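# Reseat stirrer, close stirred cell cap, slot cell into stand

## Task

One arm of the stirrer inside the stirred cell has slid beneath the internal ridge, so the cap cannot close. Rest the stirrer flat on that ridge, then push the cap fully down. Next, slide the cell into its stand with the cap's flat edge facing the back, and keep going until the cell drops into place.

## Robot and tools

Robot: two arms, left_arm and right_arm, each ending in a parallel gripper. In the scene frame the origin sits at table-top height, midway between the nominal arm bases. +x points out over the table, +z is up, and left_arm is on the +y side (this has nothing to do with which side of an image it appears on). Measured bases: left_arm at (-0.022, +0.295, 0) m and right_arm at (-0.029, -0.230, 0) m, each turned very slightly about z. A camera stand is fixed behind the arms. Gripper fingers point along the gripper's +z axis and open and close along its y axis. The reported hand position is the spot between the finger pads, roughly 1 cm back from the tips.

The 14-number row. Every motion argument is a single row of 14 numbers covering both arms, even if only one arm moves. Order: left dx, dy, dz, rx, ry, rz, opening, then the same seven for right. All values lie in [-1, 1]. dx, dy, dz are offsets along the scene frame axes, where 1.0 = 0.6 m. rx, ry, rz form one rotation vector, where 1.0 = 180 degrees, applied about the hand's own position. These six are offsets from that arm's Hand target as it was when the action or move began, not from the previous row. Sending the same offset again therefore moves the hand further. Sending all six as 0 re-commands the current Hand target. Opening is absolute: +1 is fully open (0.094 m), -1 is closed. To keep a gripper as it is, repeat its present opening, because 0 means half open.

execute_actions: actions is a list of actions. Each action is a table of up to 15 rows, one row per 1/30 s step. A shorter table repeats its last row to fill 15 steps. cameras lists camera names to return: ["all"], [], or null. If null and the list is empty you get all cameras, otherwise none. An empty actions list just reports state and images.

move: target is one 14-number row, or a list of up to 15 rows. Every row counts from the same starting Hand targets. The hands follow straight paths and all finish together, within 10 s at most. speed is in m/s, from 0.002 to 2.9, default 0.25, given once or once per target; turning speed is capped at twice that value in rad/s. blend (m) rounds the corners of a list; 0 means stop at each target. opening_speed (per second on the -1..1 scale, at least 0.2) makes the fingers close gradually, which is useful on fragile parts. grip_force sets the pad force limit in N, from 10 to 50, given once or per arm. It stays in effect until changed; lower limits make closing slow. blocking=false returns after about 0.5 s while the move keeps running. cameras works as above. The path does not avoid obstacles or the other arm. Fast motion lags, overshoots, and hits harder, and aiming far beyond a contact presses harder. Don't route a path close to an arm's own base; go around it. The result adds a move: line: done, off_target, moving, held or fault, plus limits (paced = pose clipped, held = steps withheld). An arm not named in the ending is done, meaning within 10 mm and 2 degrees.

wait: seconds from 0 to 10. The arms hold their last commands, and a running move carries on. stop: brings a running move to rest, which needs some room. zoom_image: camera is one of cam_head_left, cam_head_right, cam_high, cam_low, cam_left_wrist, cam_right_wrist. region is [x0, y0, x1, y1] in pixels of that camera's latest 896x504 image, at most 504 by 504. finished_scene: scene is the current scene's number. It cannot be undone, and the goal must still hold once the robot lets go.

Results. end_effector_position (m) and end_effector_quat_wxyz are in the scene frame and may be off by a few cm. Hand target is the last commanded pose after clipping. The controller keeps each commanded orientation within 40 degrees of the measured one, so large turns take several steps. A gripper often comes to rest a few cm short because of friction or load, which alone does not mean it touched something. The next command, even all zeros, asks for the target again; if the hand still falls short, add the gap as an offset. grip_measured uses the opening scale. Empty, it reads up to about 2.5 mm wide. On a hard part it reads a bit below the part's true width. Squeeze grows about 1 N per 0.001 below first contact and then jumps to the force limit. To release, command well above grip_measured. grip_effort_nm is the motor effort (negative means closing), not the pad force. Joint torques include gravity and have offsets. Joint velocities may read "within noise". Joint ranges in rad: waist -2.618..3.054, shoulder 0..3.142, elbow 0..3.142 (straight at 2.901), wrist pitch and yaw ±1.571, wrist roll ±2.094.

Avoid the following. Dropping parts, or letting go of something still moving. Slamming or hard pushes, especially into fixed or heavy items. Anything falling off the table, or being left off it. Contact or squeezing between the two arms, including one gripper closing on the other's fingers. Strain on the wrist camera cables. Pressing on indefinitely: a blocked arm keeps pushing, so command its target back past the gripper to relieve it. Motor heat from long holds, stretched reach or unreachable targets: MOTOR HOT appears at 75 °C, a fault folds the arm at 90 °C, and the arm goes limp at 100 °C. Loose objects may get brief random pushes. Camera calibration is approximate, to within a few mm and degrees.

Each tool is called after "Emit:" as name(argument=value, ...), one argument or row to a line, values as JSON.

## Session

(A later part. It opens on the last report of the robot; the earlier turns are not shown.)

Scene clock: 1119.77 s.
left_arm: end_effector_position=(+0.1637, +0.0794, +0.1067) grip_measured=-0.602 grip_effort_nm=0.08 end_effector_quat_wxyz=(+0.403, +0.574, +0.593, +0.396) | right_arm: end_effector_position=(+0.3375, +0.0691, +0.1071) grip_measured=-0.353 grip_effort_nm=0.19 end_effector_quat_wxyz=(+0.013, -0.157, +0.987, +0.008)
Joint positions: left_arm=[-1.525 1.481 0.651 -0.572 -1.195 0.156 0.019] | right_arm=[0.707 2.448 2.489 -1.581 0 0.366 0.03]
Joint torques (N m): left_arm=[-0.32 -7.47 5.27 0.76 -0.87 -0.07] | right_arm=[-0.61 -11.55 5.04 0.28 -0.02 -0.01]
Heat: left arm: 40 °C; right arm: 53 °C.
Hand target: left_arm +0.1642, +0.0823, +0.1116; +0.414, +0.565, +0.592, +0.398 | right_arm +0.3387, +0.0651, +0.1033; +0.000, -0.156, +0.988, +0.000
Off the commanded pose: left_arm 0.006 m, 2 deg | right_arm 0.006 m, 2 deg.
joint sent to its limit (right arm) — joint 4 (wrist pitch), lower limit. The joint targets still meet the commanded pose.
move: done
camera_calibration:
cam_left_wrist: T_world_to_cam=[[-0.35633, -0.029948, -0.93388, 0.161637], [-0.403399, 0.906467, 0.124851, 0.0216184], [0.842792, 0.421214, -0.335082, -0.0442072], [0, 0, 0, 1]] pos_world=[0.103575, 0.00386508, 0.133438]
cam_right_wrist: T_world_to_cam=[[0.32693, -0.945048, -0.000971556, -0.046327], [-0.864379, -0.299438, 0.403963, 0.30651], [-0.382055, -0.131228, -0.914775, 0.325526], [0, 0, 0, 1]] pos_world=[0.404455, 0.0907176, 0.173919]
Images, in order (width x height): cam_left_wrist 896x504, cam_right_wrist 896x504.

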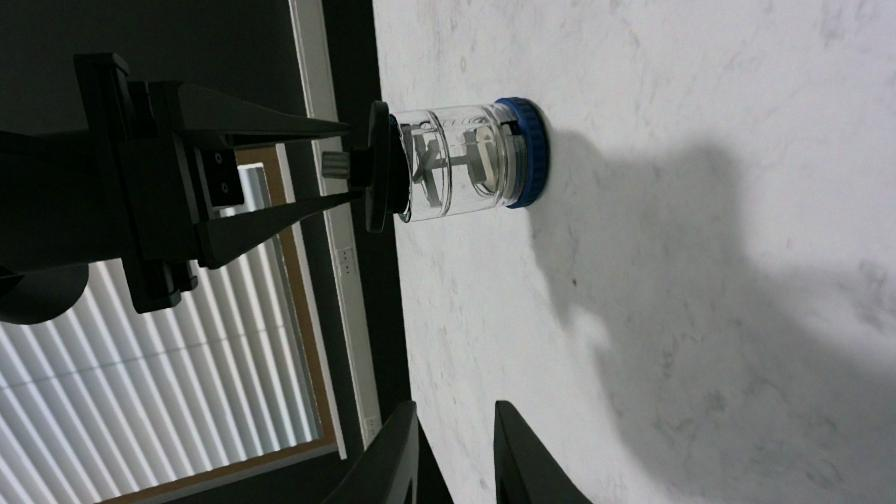

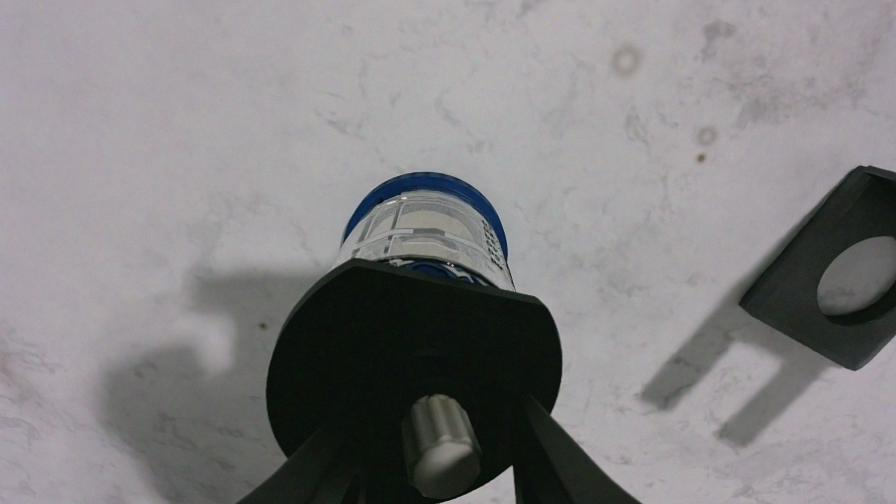

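Emit:
move(
  target=[
    [0,0,0,0,0,0,-0.6,0,0,-0.006,0,0,0,-0.35],
    [0,0,0,0,0,0,-0.6,0,0,-0.006,0,0,0,-0.8],
  ],
  speed=0.04,
  cameras=["cam_right_wrist","cam_left_wrist"],
)

Emit:
move(
  target=[0,0,0,0,0,0,-0.6,0,0,-0.03,0,0,0,-0.8],
  speed=0.03,
  cameras=["cam_low","cam_left_wrist"],
)

Emit:
zoom_image(
  camera="cam_left_wrist",
  region=[240, 60, 560, 260],
)

Emit:
zoom_image(
  camera="cam_low",
  region=[510, 110, 630, 250],
)

Scene clock: 1130.17 s.
left_arm: end_effector_position=(+0.1637, +0.0794, +0.1067) grip_measured=-0.602 grip_effort_nm=0.09 end_effector_quat_wxyz=(+0.403, +0.574, +0.593, +0.396) | right_arm: end_effector_position=(+0.3370, +0.0696, +0.1045) grip_measured=-0.594 grip_effort_nm=-0.99 end_effector_quat_wxyz=(+0.010, -0.157, +0.987, +0.008)
Joint positions: left_arm=[-1.525 1.481 0.651 -0.572 -1.195 0.156 0.019] | right_arm=[0.707 2.453 2.489 -1.581 -0.004 0.366 0.019]
Joint torques (N m): left_arm=[-0.34 -7.49 5.26 0.75 -0.87 -0.06] | right_arm=[-0.49 -11.18 4.96 0.29 0.01 -0.03]
Heat: left arm: 40 °C; right arm: 52 °C.
Hand target: left_arm +0.1642, +0.0823, +0.1116; +0.414, +0.565, +0.592, +0.398 | right_arm +0.3387, +0.0651, +0.0997; +0.000, -0.156, +0.988, +0.001
Off the commanded pose: left_arm 0.006 m, 2 deg | right_arm 0.007 m, 1 deg.
joint sent to its limit (right arm) — joint 4 (wrist pitch), lower limit. The joint targets still meet the commanded pose.
move: done
camera_calibration:
cam_left_wrist: T_world_to_cam=[[-0.35633, -0.029948, -0.93388, 0.161637], [-0.403399, 0.906467, 0.124851, 0.0216184], [0.842792, 0.421214, -0.335082, -0.0442072], [0, 0, 0, 1]] pos_world=[0.103575, 0.00386508, 0.133438]
cam_right_wrist: T_world_to_cam=[[0.327399, -0.944883, -0.00257888, -0.045693], [-0.861443, -0.299606, 0.410063, 0.305729], [-0.388235, -0.132033, -0.912053, 0.324874], [0, 0, 0, 1]] pos_world=[0.404456, 0.0913179, 0.170816]
Images, in order (width x height): cam_left_wrist 896x504, cam_right_wrist 896x504.

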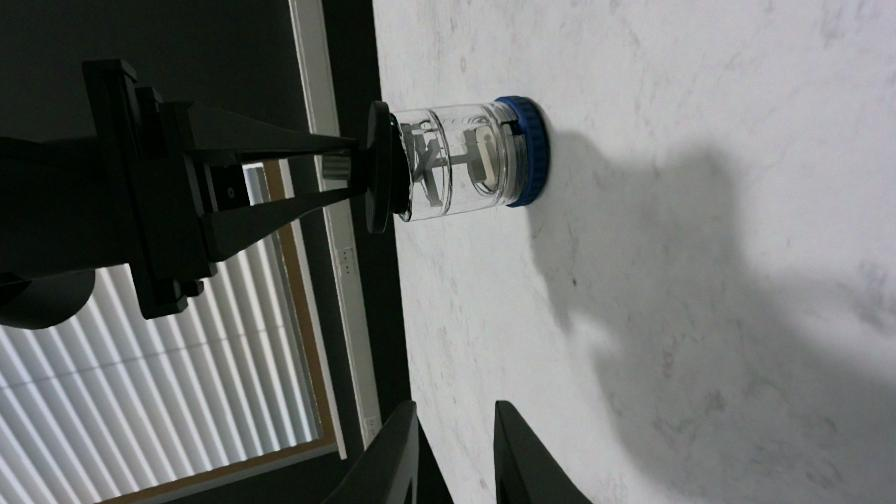

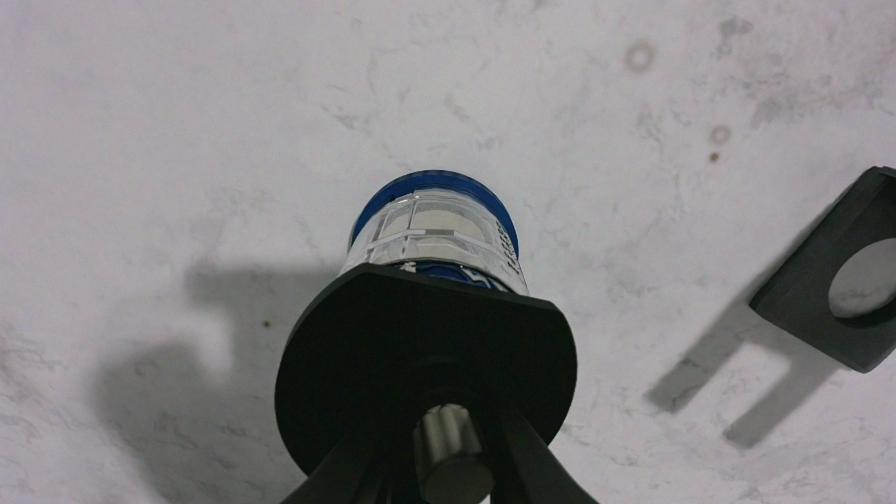

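Scene clock: 1131.17 s.
left_arm: end_effector_position=(+0.1637, +0.0794, +0.1067) grip_measured=-0.602 grip_effort_nm=0.08 end_effector_quat_wxyz=(+0.403, +0.574, +0.593, +0.396) | right_arm: end_effector_position=(+0.3377, +0.0686, +0.1007) grip_measured=-0.594 grip_effort_nm=-0.99 end_effector_quat_wxyz=(+0.016, -0.157, +0.987, +0.008)
Joint positions: left_arm=[-1.525 1.481 0.651 -0.572 -1.195 0.156 0.019] | right_arm=[0.707 2.422 2.417 -1.53 0.003 0.366 0.019]
Joint torques (N m): left_arm=[-0.39 -7.49 5.26 0.76 -0.88 -0.08] | right_arm=[-0.73 -9.91 2.91 0.52 -0.03 -0.01]
Heat: left arm: 40 °C; right arm: 52 °C.
Hand target: left_arm +0.1642, +0.0823, +0.1116; +0.414, +0.565, +0.592, +0.398 | right_arm +0.3387, +0.0650, +0.0817; +0.000, -0.156, +0.988, +0.000
Off the commanded pose: left_arm 0.006 m, 2 deg | right_arm 0.019 m, 2 deg.
move: off_target (right_arm)
camera_calibration:
cam_left_wrist: T_world_to_cam=[[-0.35633, -0.029948, -0.93388, 0.161637], [-0.403399, 0.906467, 0.124851, 0.0216184], [0.842792, 0.421214, -0.335082, -0.0442072], [0, 0, 0, 1]] pos_world=[0.103575, 0.00386508, 0.133438]
Images, in order (width x height): cam_low 896x504, cam_left_wrist 896x504.

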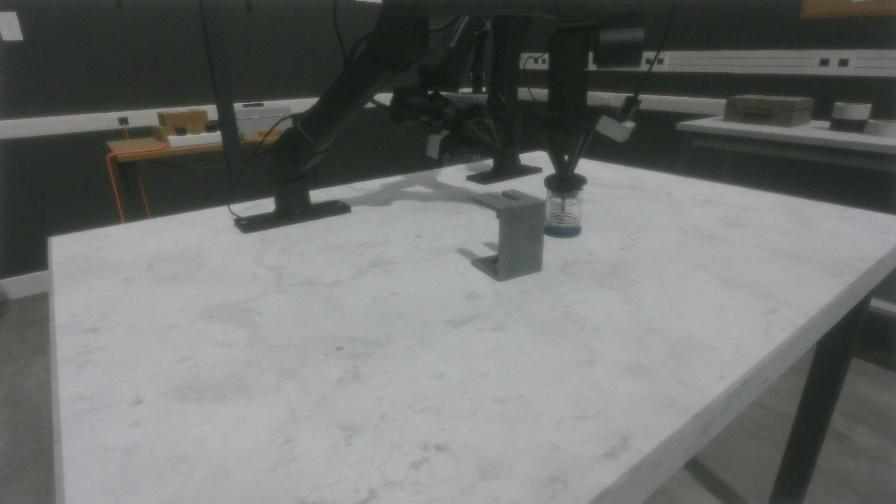

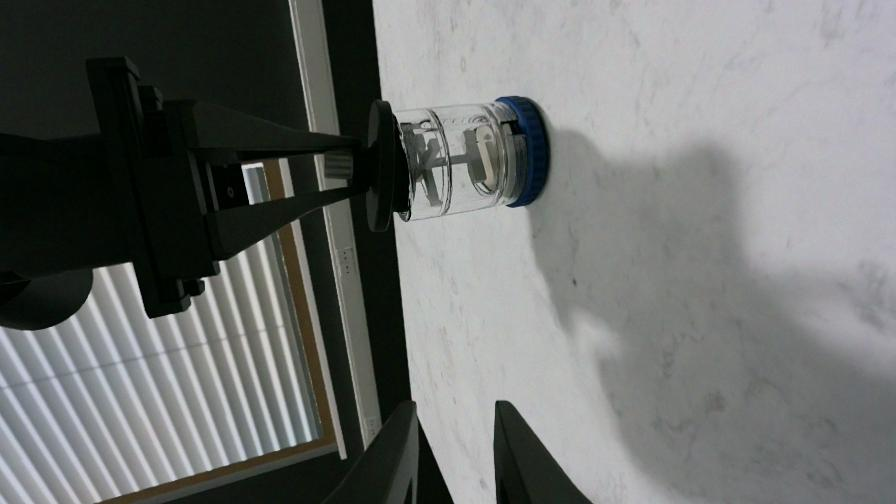

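Scaled by 1.575 from the camera's 896x504 image, which has a finer 1280x720 frame.

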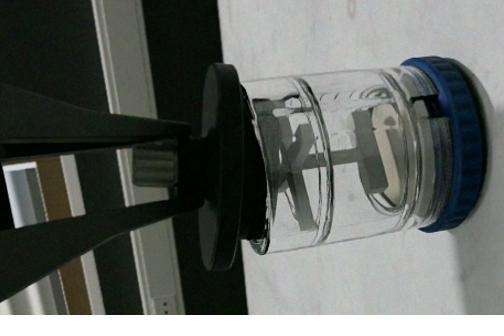

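Scaled by 3.600 from the camera's 896x504 image, which has a finer 1280x720 frame.

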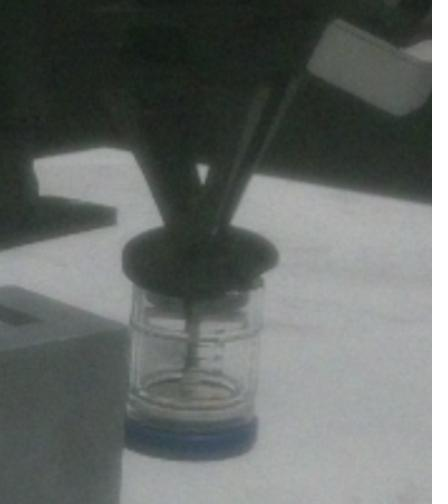

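Emit:
move(
  target=[0,0,0,0,0,0,-0.6,0,0.006,0.005,-0.05,-0.015,0,-0.8],
  speed=0.05,
  cameras=["cam_low","cam_left_wrist"],
)

Emit:
zoom_image(
  camera="cam_left_wrist",
  region=[240, 60, 560, 260],
)

Emit:
zoom_image(
  camera="cam_low",
  region=[510, 110, 630, 250],
)

Scene clock: 1150.43 s.
left_arm: end_effector_position=(+0.1637, +0.0794, +0.1067) grip_measured=-0.602 grip_effort_nm=0.09 end_effector_quat_wxyz=(+0.403, +0.574, +0.593, +0.396) | right_arm: end_effector_position=(+0.3371, +0.0702, +0.0993) grip_measured=-0.594 grip_effort_nm=-0.99 end_effector_quat_wxyz=(+0.040, -0.159, +0.985, -0.051)
Joint positions: left_arm=[-1.525 1.481 0.651 -0.572 -1.195 0.156 0.019] | right_arm=[0.759 2.467 2.486 -1.579 0.13 0.414 0.019]
Joint torques (N m): left_arm=[-0.38 -7.54 5.24 0.75 -0.87 -0.07] | right_arm=[0.24 -9.05 6.23 0.23 0.22 0.09]
Heat: left arm: 40 °C; right arm: 53 °C.
Hand target: left_arm +0.1642, +0.0823, +0.1116; +0.414, +0.565, +0.592, +0.398 | right_arm +0.3387, +0.0687, +0.0846; +0.011, -0.155, +0.984, -0.081
Off the commanded pose: left_arm 0.006 m, 2 deg | right_arm 0.015 m, 5 deg.
joint sent to its limit (right arm) — joint 4 (wrist pitch), lower limit. The joint targets are off in orientation, not in position.
move: off_target (right_arm)
camera_calibration:
cam_left_wrist: T_world_to_cam=[[-0.35633, -0.029948, -0.93388, 0.161637], [-0.403399, 0.906467, 0.124851, 0.0216184], [0.842792, 0.421214, -0.335082, -0.0442072], [0, 0, 0, 1]] pos_world=[0.103575, 0.00386508, 0.133438]
Images, in order (width x height): cam_low 896x504, cam_left_wrist 896x504.

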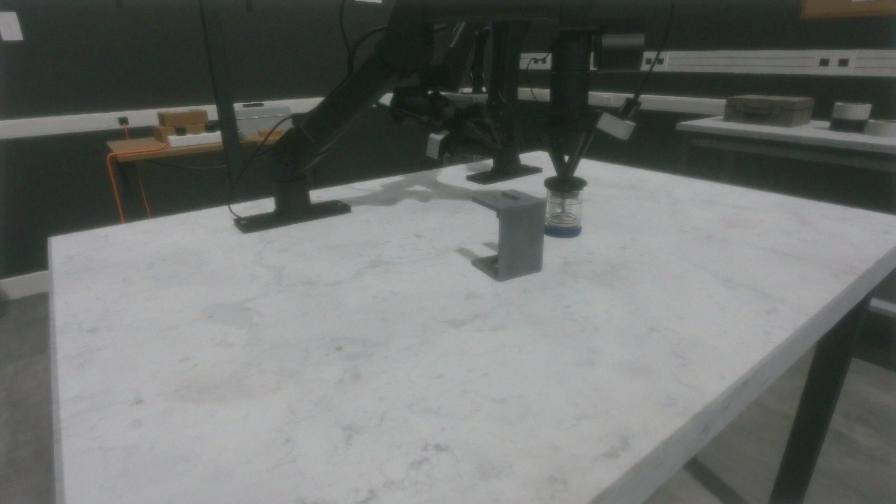

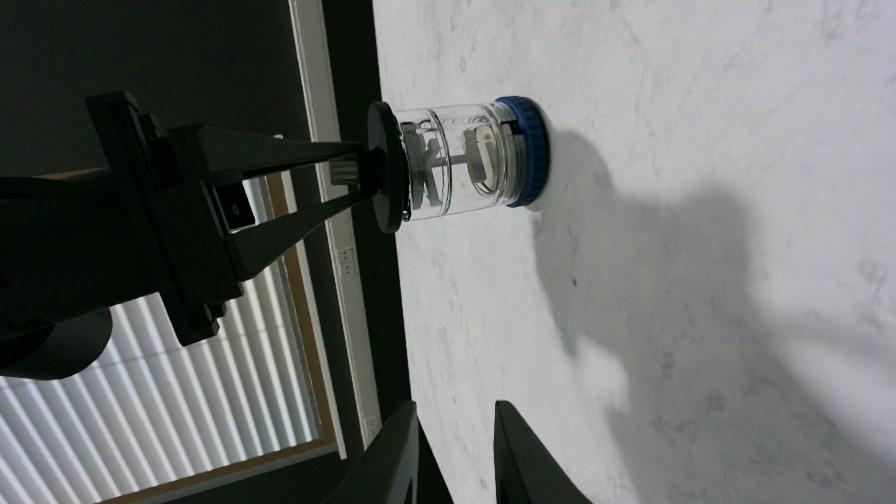

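Scaled by 1.575 from the camera's 896x504 image, which has a finer 1280x720 frame.

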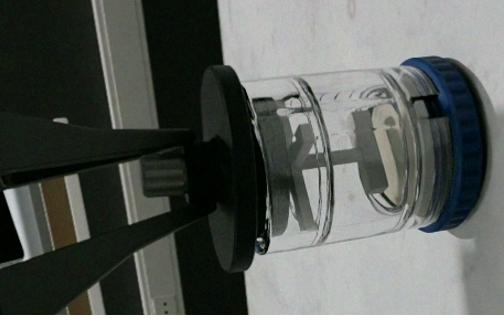

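Scaled by 3.600 from the camera's 896x504 image, which has a finer 1280x720 frame.

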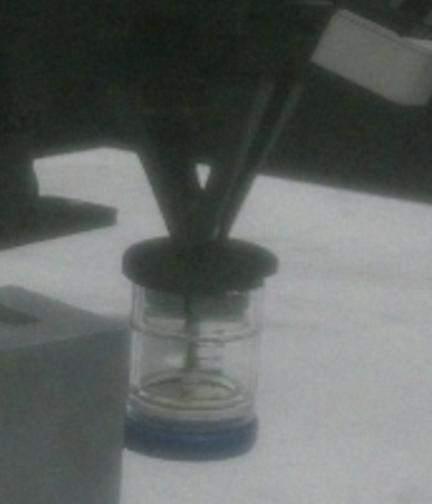

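Emit:
move(
  target=[0,0,0,0,0,0,-0.6,0.002,0,-0.03,0,0,0,-0.8],
  speed=0.04,
  cameras=["cam_low","cam_left_wrist"],
)

Emit:
zoom_image(
  camera="cam_left_wrist",
  region=[240, 60, 560, 260],
)

Emit:
zoom_image(
  camera="cam_low",
  region=[510, 110, 630, 250],
)

Scene clock: 1158.10 s.
left_arm: end_effector_position=(+0.1637, +0.0794, +0.1067) grip_measured=-0.602 grip_effort_nm=0.08 end_effector_quat_wxyz=(+0.403, +0.574, +0.593, +0.396) | right_arm: end_effector_position=(+0.3397, +0.0683, +0.0964) grip_measured=-0.594 grip_effort_nm=-0.99 end_effector_quat_wxyz=(+0.041, -0.157, +0.985, -0.061)
Joint positions: left_arm=[-1.525 1.481 0.651 -0.572 -1.195 0.156 0.019] | right_arm=[0.759 2.487 2.511 -1.593 0.148 0.417 0.019]
Joint torques (N m): left_arm=[-0.34 -7.5 5.26 0.76 -0.89 -0.06] | right_arm=[0.03 -7.35 5.2 0.37 0.08 0.08]
Heat: left arm: 39 °C; right arm: 53 °C.
Hand target: left_arm +0.1642, +0.0823, +0.1116; +0.414, +0.565, +0.592, +0.398 | right_arm +0.3399, +0.0687, +0.0667; +0.011, -0.155, +0.984, -0.081
Off the commanded pose: left_arm 0.006 m, 2 deg | right_arm 0.030 m, 4 deg.
joint read past its limit (right arm) — joint 4 (wrist pitch), lower limit.
joint sent to its limit (right arm) — joint 4 (wrist pitch), lower limit. The joint targets still meet the commanded pose.
move: off_target (right_arm)
camera_calibration:
cam_left_wrist: T_world_to_cam=[[-0.35633, -0.029948, -0.93388, 0.161637], [-0.403399, 0.906467, 0.124851, 0.0216184], [0.842792, 0.421214, -0.335082, -0.0442072], [0, 0, 0, 1]] pos_world=[0.103575, 0.00386508, 0.133438]
Images, in order (width x height): cam_low 896x504, cam_left_wrist 896x504.

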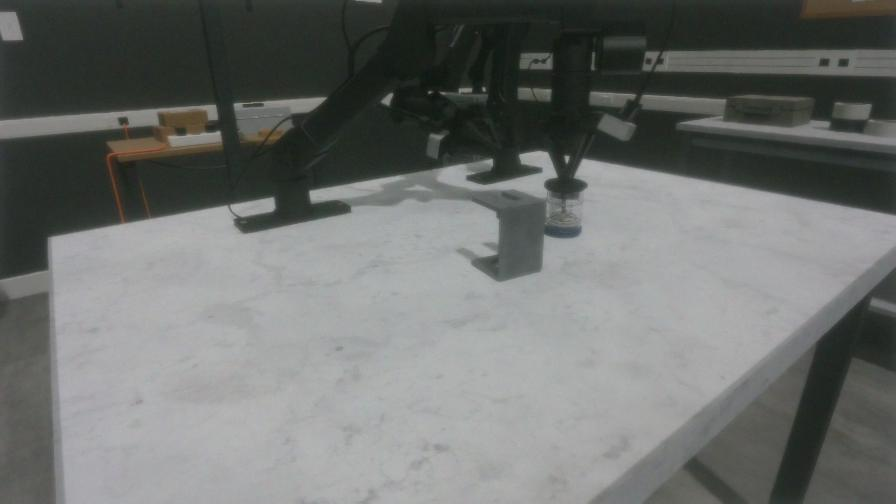

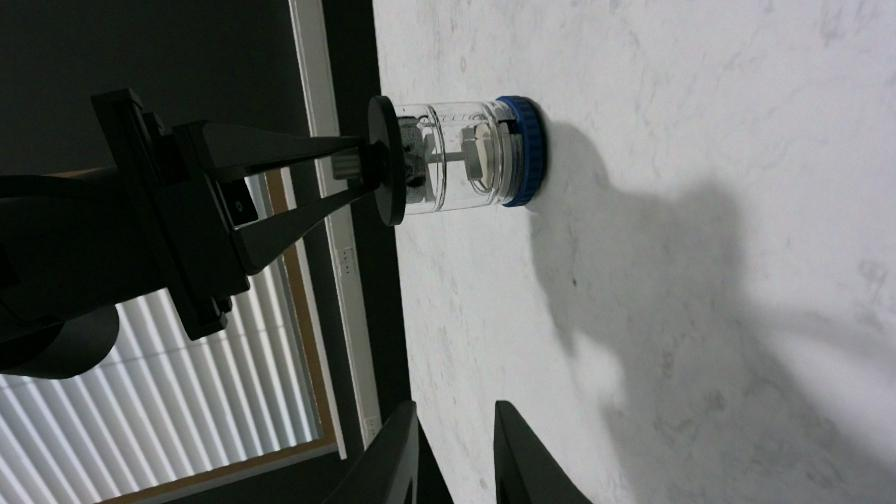

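Scaled by 1.575 from the camera's 896x504 image, which has a finer 1280x720 frame.

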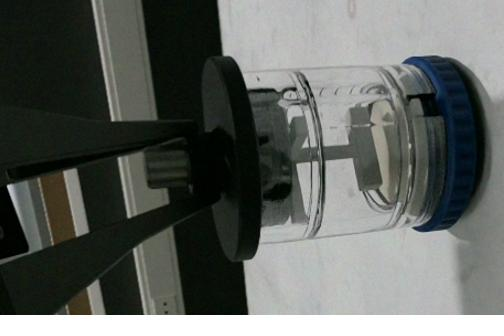

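Scaled by 3.600 from the camera's 896x504 image, which has a finer 1280x720 frame.

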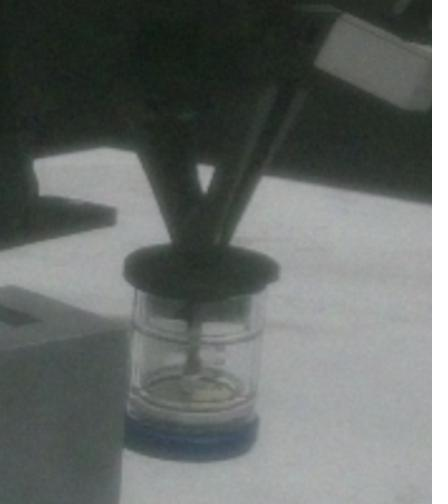

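Emit:
move(
  target=[
    [0,0,0,0,0,0,-0.6,-0.001,0,0.05,0,0,0,-0.8],
    [0,0,0,0,0,0,-0.6,-0.001,0,0.05,0,0,0,-0.2],
  ],
  speed=0.06,
  cameras=["cam_low","cam_left_wrist"],
)

Emit:
zoom_image(
  camera="cam_left_wrist",
  region=[240, 60, 560, 260],
)

Scene clock: 1169.87 s.
left_arm: end_effector_position=(+0.1637, +0.0794, +0.1067) grip_measured=-0.602 grip_effort_nm=0.08 end_effector_quat_wxyz=(+0.403, +0.574, +0.593, +0.396) | right_arm: end_effector_position=(+0.3396, +0.0682, +0.0967) grip_measured=-0.203 grip_effort_nm=0.19 end_effector_quat_wxyz=(+0.041, -0.157, +0.985, -0.061)
Joint positions: left_arm=[-1.525 1.481 0.651 -0.572 -1.195 0.156 0.019] | right_arm=[0.759 2.485 2.508 -1.591 0.148 0.417 0.037]
Joint torques (N m): left_arm=[-0.31 -7.51 5.33 0.75 -0.88 -0.06] | right_arm=[0.21 -12.23 4.42 0.33 0.08 0.02]
Heat: left arm: 39 °C; right arm: 51 °C.
Hand target: left_arm +0.1642, +0.0823, +0.1116; +0.414, +0.565, +0.592, +0.398 | right_arm +0.3393, +0.0687, +0.0967; +0.011, -0.155, +0.984, -0.081
Off the commanded pose: left_arm 0.006 m, 2 deg | right_arm 0.001 m, 4 deg.
joint read past its limit (right arm) — joint 4 (wrist pitch), lower limit.
joint sent to its limit (right arm) — joint 4 (wrist pitch), lower limit. The joint targets are off in orientation, not in position.
move: off_target (right_arm); target 2's new opening was sent with right_arm's hand 0.001 m and 4 deg from that target
camera_calibration:
cam_left_wrist: T_world_to_cam=[[-0.35633, -0.029948, -0.93388, 0.161637], [-0.403399, 0.906467, 0.124851, 0.0216184], [0.842792, 0.421214, -0.335082, -0.0442072], [0, 0, 0, 1]] pos_world=[0.103575, 0.00386508, 0.133438]
Images, in order (width x height): cam_low 896x504, cam_left_wrist 896x504.

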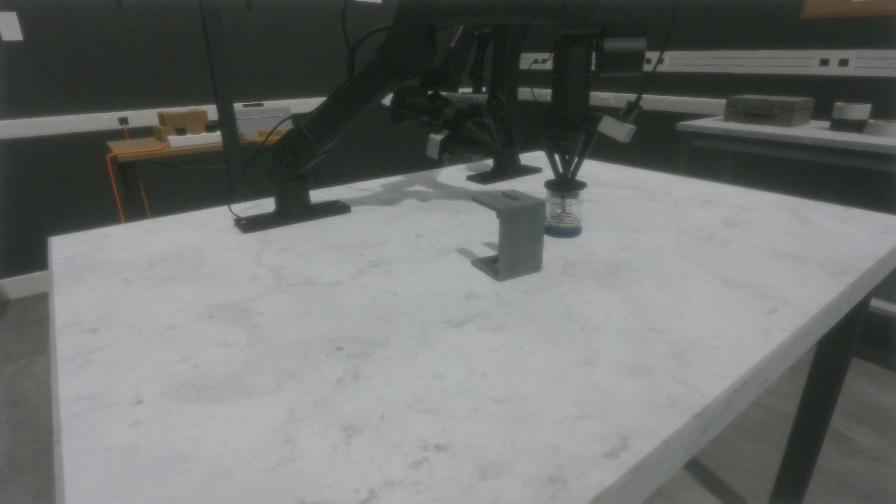

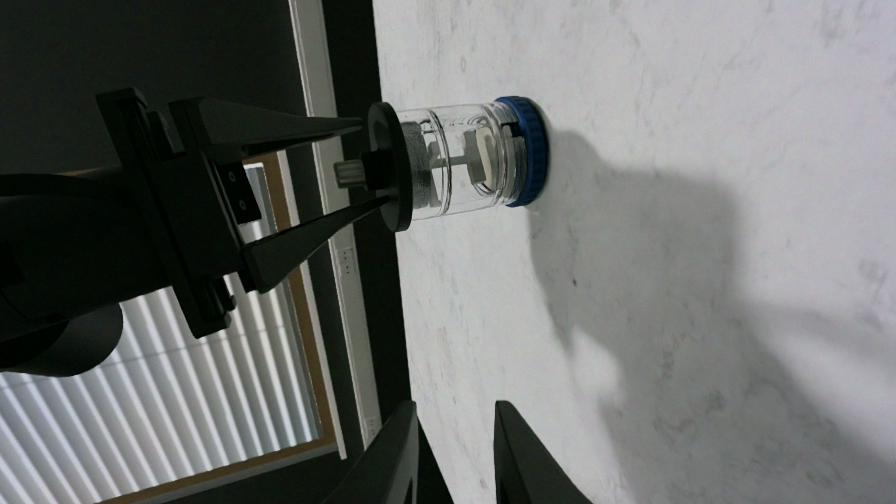

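Scaled by 1.575 from the camera's 896x504 image, which has a finer 1280x720 frame.

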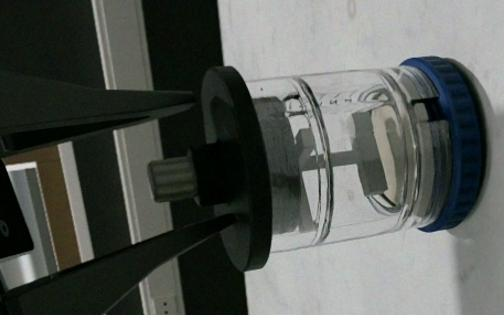

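Emit:
move(
  target=[
    [0,0,0,0,0,0,-0.6,-0.002,0,0.12,0.05,0.015,0,-0.2],
    [0,0,0,0,0,0,-0.6,-0.1,-0.2,0.2,0.05,0.015,0,-0.2],
  ],
  speed=0.12,
  cameras=["cam_high","cam_right_wrist","cam_left_wrist","cam_head_left","cam_head_right"],
)

Scene clock: 1180.77 s.
left_arm: end_effector_position=(+0.1637, +0.0794, +0.1067) grip_measured=-0.602 grip_effort_nm=0.08 end_effector_quat_wxyz=(+0.403, +0.574, +0.593, +0.396) | right_arm: end_effector_position=(+0.2810, -0.0497, +0.2082) grip_measured=-0.203 grip_effort_nm=0.20 end_effector_quat_wxyz=(+0.044, -0.154, +0.987, +0.016)
Joint positions: left_arm=[-1.525 1.481 0.651 -0.572 -1.195 0.156 0.019] | right_arm=[0.55 1.872 1.984 -1.589 0.002 0.215 0.037]
Joint torques (N m): left_arm=[-0.38 -7.5 5.3 0.77 -0.88 -0.07] | right_arm=[-0.31 -9.94 4.82 0.46 -0.02 0.01]
Heat: left arm: 39 °C; right arm: 52 °C.
Hand target: left_arm +0.1642, +0.0823, +0.1116; +0.414, +0.565, +0.592, +0.398 | right_arm +0.2794, -0.0514, +0.2167; +0.000, -0.156, +0.988, +0.000
Off the commanded pose: left_arm 0.006 m, 2 deg | right_arm 0.009 m, 5 deg.
joint read past its limit (right arm) — joint 4 (wrist pitch), lower limit.
joint sent to its limit (right arm) — joint 4 (wrist pitch), lower limit. The joint targets are off in orientation, not in position.
move: off_target (right_arm)
camera_calibration:
cam_left_wrist: T_world_to_cam=[[-0.35633, -0.029948, -0.93388, 0.161637], [-0.403399, 0.906467, 0.124851, 0.0216184], [0.842792, 0.421214, -0.335082, -0.0442072], [0, 0, 0, 1]] pos_world=[0.103575, 0.00386508, 0.133438]
cam_right_wrist: T_world_to_cam=[[0.32066, -0.947171, -0.00661059, -0.137198], [-0.888275, -0.303129, 0.34508, 0.200154], [-0.328853, -0.104781, -0.93855, 0.3721], [0, 0, 0, 1]] pos_world=[0.344152, -0.0302884, 0.279258]
Images, in order (width x height): cam_head_left 896x504, cam_head_right 896x504, cam_high 896x504, cam_left_wrist 896x504, cam_right_wrist 896x504.

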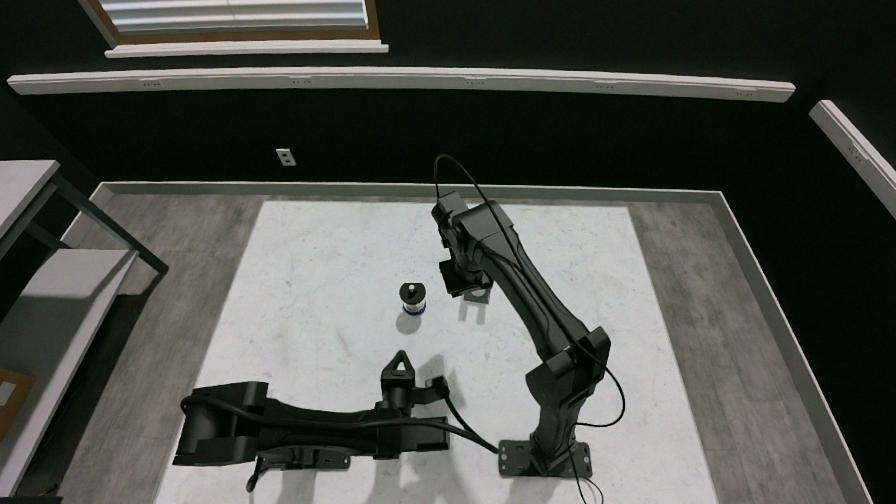

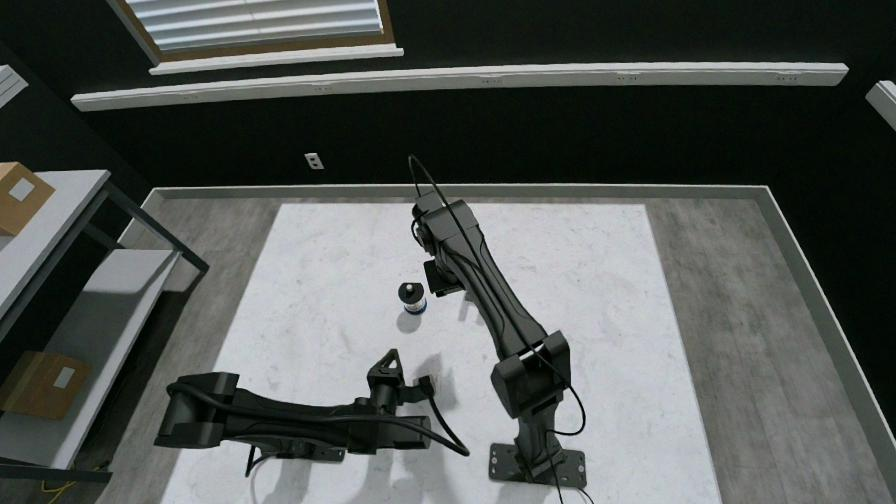

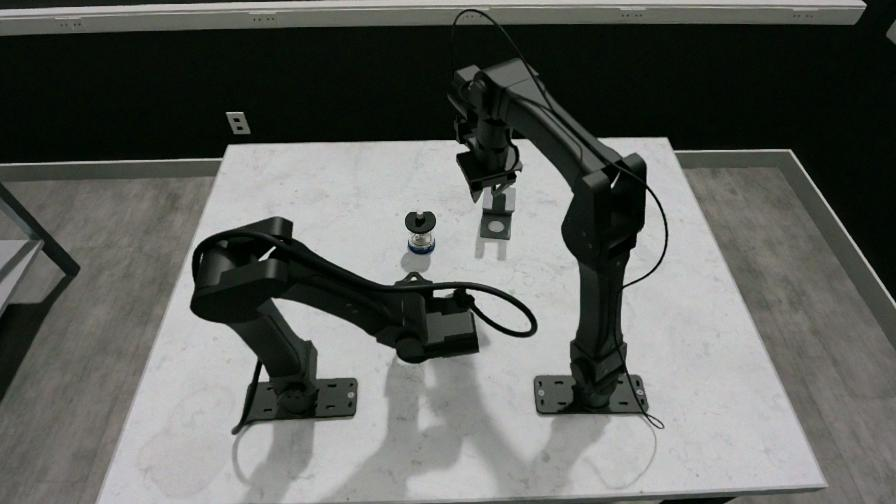

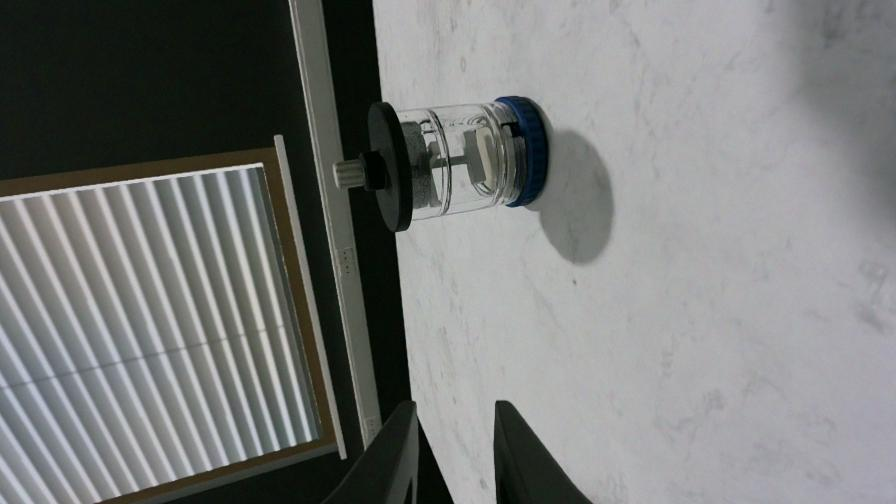

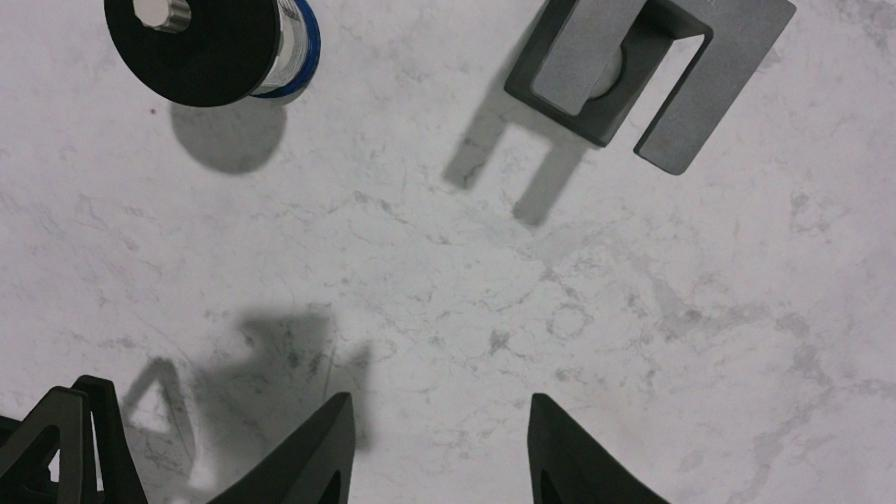

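Emit:
move(
  target=[0,0.235,0.03,0,0,0,-0.6,0,0,0,0,0,0,-0.2],
  speed=0.15,
)

Emit:
move(
  target=[0,0,0,0,0,0,-0.6,-0.1,0.083,-0.06,0.1323,-0.336,0.0346,0.6],
  speed=0.2,
  cameras=["cam_high","cam_right_wrist","cam_low"],
)

Scene clock: 1225.43 s.
left_arm: end_effector_position=(+0.1654, +0.2203, +0.1314) grip_measured=-0.602 grip_effort_nm=0.09 end_effector_quat_wxyz=(+0.414, +0.567, +0.592, +0.395) | right_arm: end_effector_position=(+0.2810, -0.0497, +0.2082) grip_measured=-0.203 grip_effort_nm=0.19 end_effector_quat_wxyz=(+0.044, -0.154, +0.987, +0.016)
Joint positions: left_arm=[-1.379 0.496 0.293 -0.824 -1.157 0.538 0.019] | right_arm=[0.55 1.872 1.984 -1.589 0.002 0.214 0.037]
Joint torques (N m): left_arm=[-0.65 1.01 7.34 0.99 -0.64 -0.23] | right_arm=[-0.21 -9.89 4.94 0.47 -0.02 -0.03]
Heat: left arm: 38 °C; right arm: 52 °C.
Hand target: left_arm +0.1642, +0.2233, +0.1296; +0.414, +0.565, +0.593, +0.398 | right_arm +0.2794, -0.0514, +0.2167; +0.000, -0.156, +0.988, +0.000
Off the commanded pose: left_arm 0.004 m, 0 deg | right_arm 0.009 m, 5 deg.
joint read past its limit (right arm) — joint 4 (wrist pitch), lower limit.
joint sent to its limit (right arm) — joint 4 (wrist pitch), lower limit. The joint targets are off in orientation, not in position.
move: off_target (right_arm)

Scene clock: 1228.93 s.
left_arm: end_effector_position=(+0.1650, +0.2204, +0.1310) grip_measured=-0.602 grip_effort_nm=0.08 end_effector_quat_wxyz=(+0.414, +0.567, +0.592, +0.395) | right_arm: end_effector_position=(+0.2187, -0.0007, +0.1757) grip_measured=+0.597 grip_effort_nm=0.19 end_effector_quat_wxyz=(+0.513, -0.187, +0.830, +0.115)
Joint positions: left_arm=[-1.382 0.496 0.293 -0.829 -1.157 0.532 0.019] | right_arm=[1.024 1.021 0.574 -0.084 0.492 0.27 0.075]
Joint torques (N m): left_arm=[-0.68 1.22 7.43 1.03 -0.66 -0.25] | right_arm=[0.58 -3.11 6.09 1.8 0.27 -0.04]
Heat: left arm: 38 °C; right arm: 51 °C.
Hand target: left_arm +0.1642, +0.2232, +0.1296; +0.414, +0.565, +0.592, +0.398 | right_arm +0.2193, -0.0015, +0.1807; +0.524, -0.182, +0.824, +0.117
Off the commanded pose: left_arm 0.003 m, 0 deg | right_arm 0.005 m, 2 deg.
move: done
camera_calibration:
cam_right_wrist: T_world_to_cam=[[0.427475, -0.903792, 0.0205945, -0.099165], [-0.70675, -0.34831, -0.61578, 0.299923], [0.56371, 0.248676, -0.787649, 0.104766], [0, 0, 0, 1]] pos_world=[0.195304, -0.0112112, 0.269247]
Images, in order (width x height): cam_high 896x504, cam_low 896x504, cam_right_wrist 896x504.

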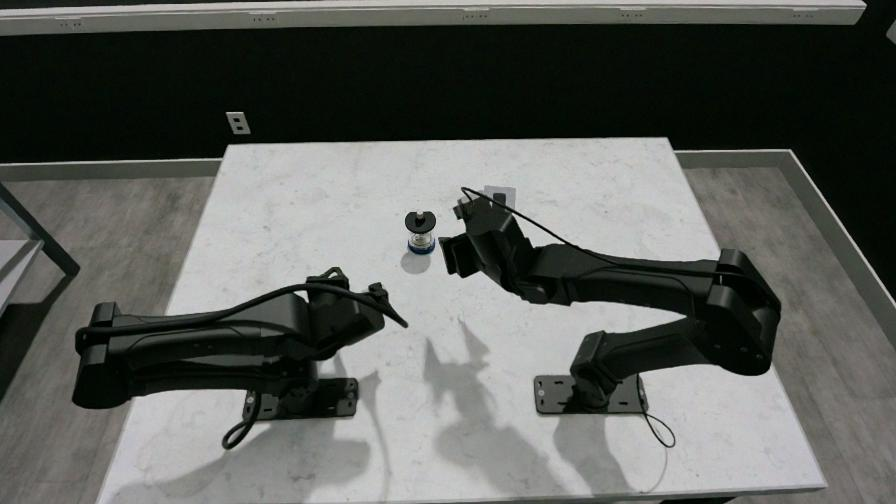

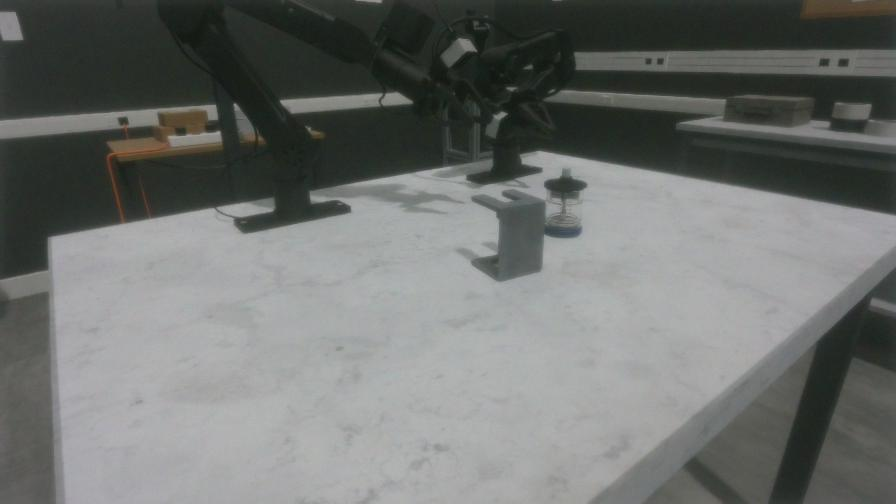

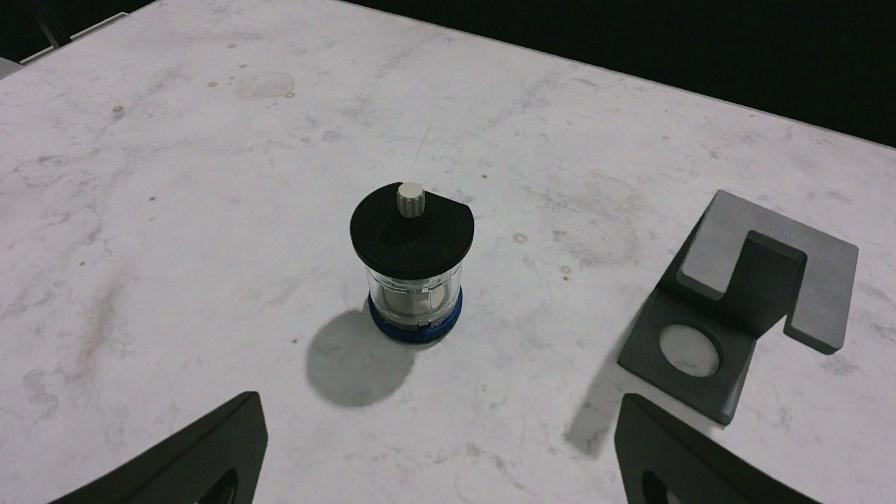

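Emit:
zoom_image(
  camera="cam_right_wrist",
  region=[320, 160, 520, 360],
)

Emit:
zoom_image(
  camera="cam_right_wrist",
  region=[580, 160, 880, 440],
)

Scaled by 2.520 from the camera's 896x504 image, which has a finer 1280x720 frame.

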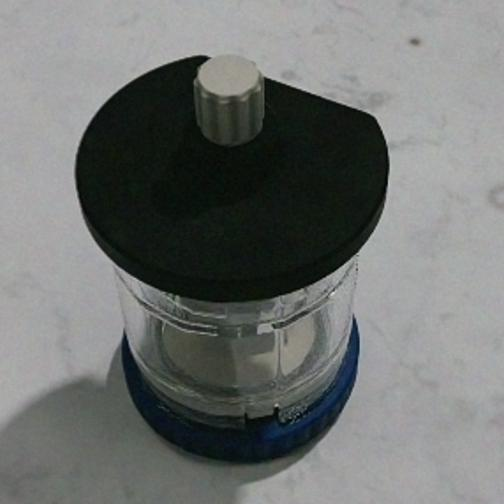

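Scaled by 1.680 from the camera's 896x504 image, which has a finer 1280x720 frame.

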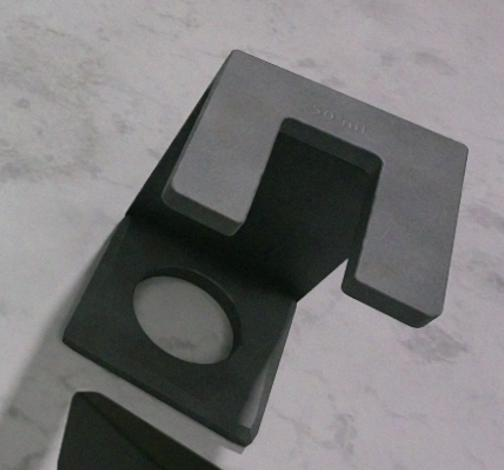

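Emit:
move(
  target=[
    [0,0,0,0,0,0,-0.6,0.052,0.0525,-0.195,0,0,0,0.8],
    [0,0,0,0,0,0,-0.6,0.188,0.116,-0.218,0,0,0,0.8],
  ],
  speed=0.1,
  cameras=["cam_right_wrist","cam_low"],
)

Scene clock: 1277.57 s.
left_arm: end_effector_position=(+0.1650, +0.2204, +0.1310) grip_measured=-0.602 grip_effort_nm=0.08 end_effector_quat_wxyz=(+0.414, +0.567, +0.592, +0.395) | right_arm: end_effector_position=(+0.3250, +0.0622, +0.0420) grip_measured=+0.797 grip_effort_nm=0.19 end_effector_quat_wxyz=(+0.514, -0.185, +0.830, +0.109)
Joint positions: left_arm=[-1.382 0.496 0.293 -0.829 -1.157 0.532 0.019] | right_arm=[0.849 1.906 0.67 0.739 0.351 0.174 0.084]
Joint torques (N m): left_arm=[-0.72 1.24 7.46 1.03 -0.66 -0.23] | right_arm=[-0.51 -6.78 6.75 1.77 -0.01 -0.01]
Heat: left arm: 36 °C; right arm: 45 °C.
Hand target: left_arm +0.1642, +0.2232, +0.1296; +0.414, +0.565, +0.592, +0.398 | right_arm +0.3322, +0.0680, +0.0499; +0.524, -0.182, +0.824, +0.117
Off the commanded pose: left_arm 0.003 m, 0 deg | right_arm 0.012 m, 2 deg.
move: off_target (right_arm)
camera_calibration:
cam_right_wrist: T_world_to_cam=[[0.418502, -0.907763, 0.0286906, -0.0821113], [-0.708974, -0.346273, -0.61437, 0.315068], [0.567637, 0.236774, -0.788496, -0.0765791], [0, 0, 0, 1]] pos_world=[0.301208, 0.0526941, 0.135542]
Images, in order (width x height): cam_low 896x504, cam_right_wrist 896x504.

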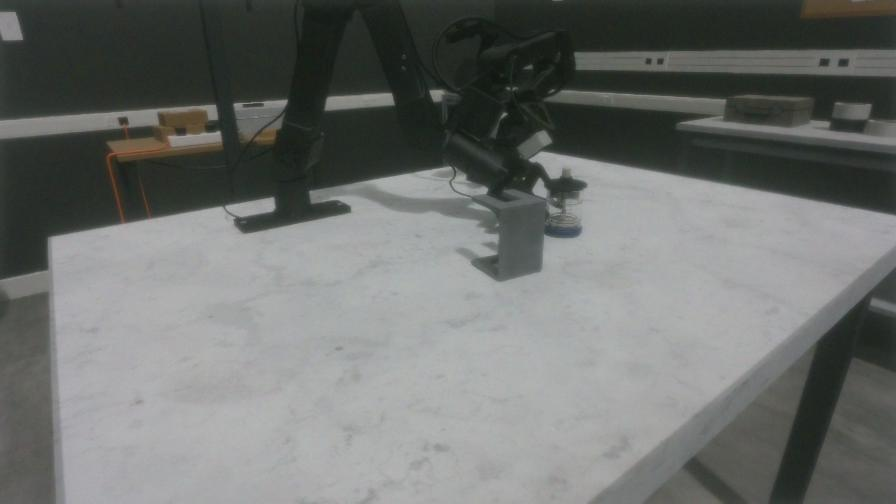

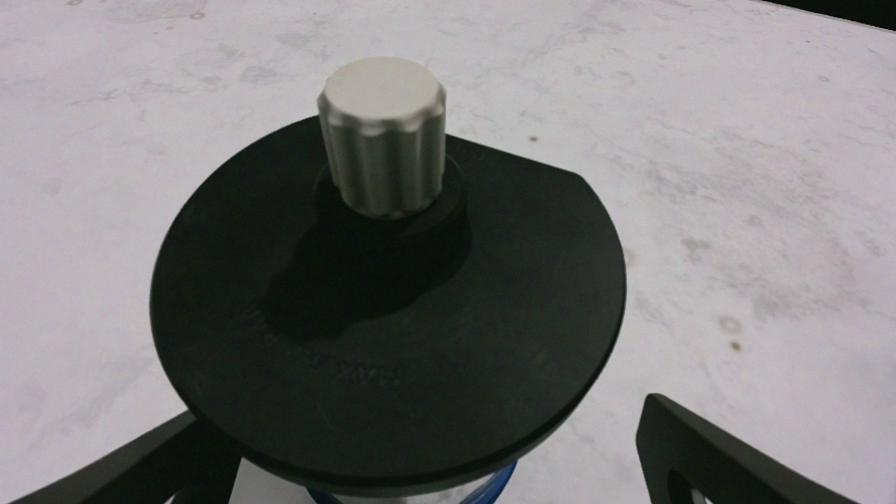

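Emit:
move(
  target=[0,0,0,0,0,0,-0.6,0.006,0.016,-0.003,0,0,0,0.8],
  speed=0.05,
  cameras=["cam_right_wrist"],
)

Scene clock: 1285.47 s.
left_arm: end_effector_position=(+0.1650, +0.2204, +0.1310) grip_measured=-0.602 grip_effort_nm=0.09 end_effector_quat_wxyz=(+0.414, +0.567, +0.592, +0.395) | right_arm: end_effector_position=(+0.3319, +0.0698, +0.0416) grip_measured=+0.797 grip_effort_nm=0.19 end_effector_quat_wxyz=(+0.516, -0.184, +0.829, +0.111)
Joint positions: left_arm=[-1.382 0.496 0.293 -0.829 -1.157 0.532 0.019] | right_arm=[0.849 1.937 0.709 0.739 0.35 0.174 0.084]
Joint torques (N m): left_arm=[-0.68 1.24 7.38 1.03 -0.66 -0.24] | right_arm=[0.64 -6.94 6.86 1.66 0.1 0.04]
Heat: left arm: 35 °C; right arm: 45 °C.
Hand target: left_arm +0.1642, +0.2232, +0.1296; +0.414, +0.565, +0.592, +0.398 | right_arm +0.3357, +0.0776, +0.0480; +0.524, -0.182, +0.824, +0.117
Off the commanded pose: left_arm 0.003 m, 0 deg | right_arm 0.011 m, 1 deg.
move: off_target (right_arm)
camera_calibration:
cam_right_wrist: T_world_to_cam=[[0.418704, -0.907758, 0.0257326, -0.0781273], [-0.70587, -0.343149, -0.619674, 0.321367], [0.571344, 0.241296, -0.784437, -0.0842748], [0, 0, 0, 1]] pos_world=[0.307705, 0.0596911, 0.135045]
Images, in order (width x height): cam_right_wrist 896x504.

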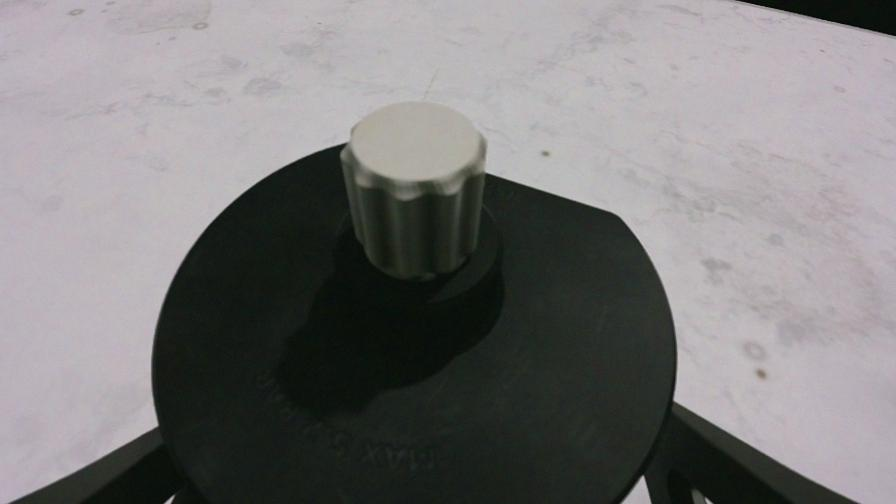

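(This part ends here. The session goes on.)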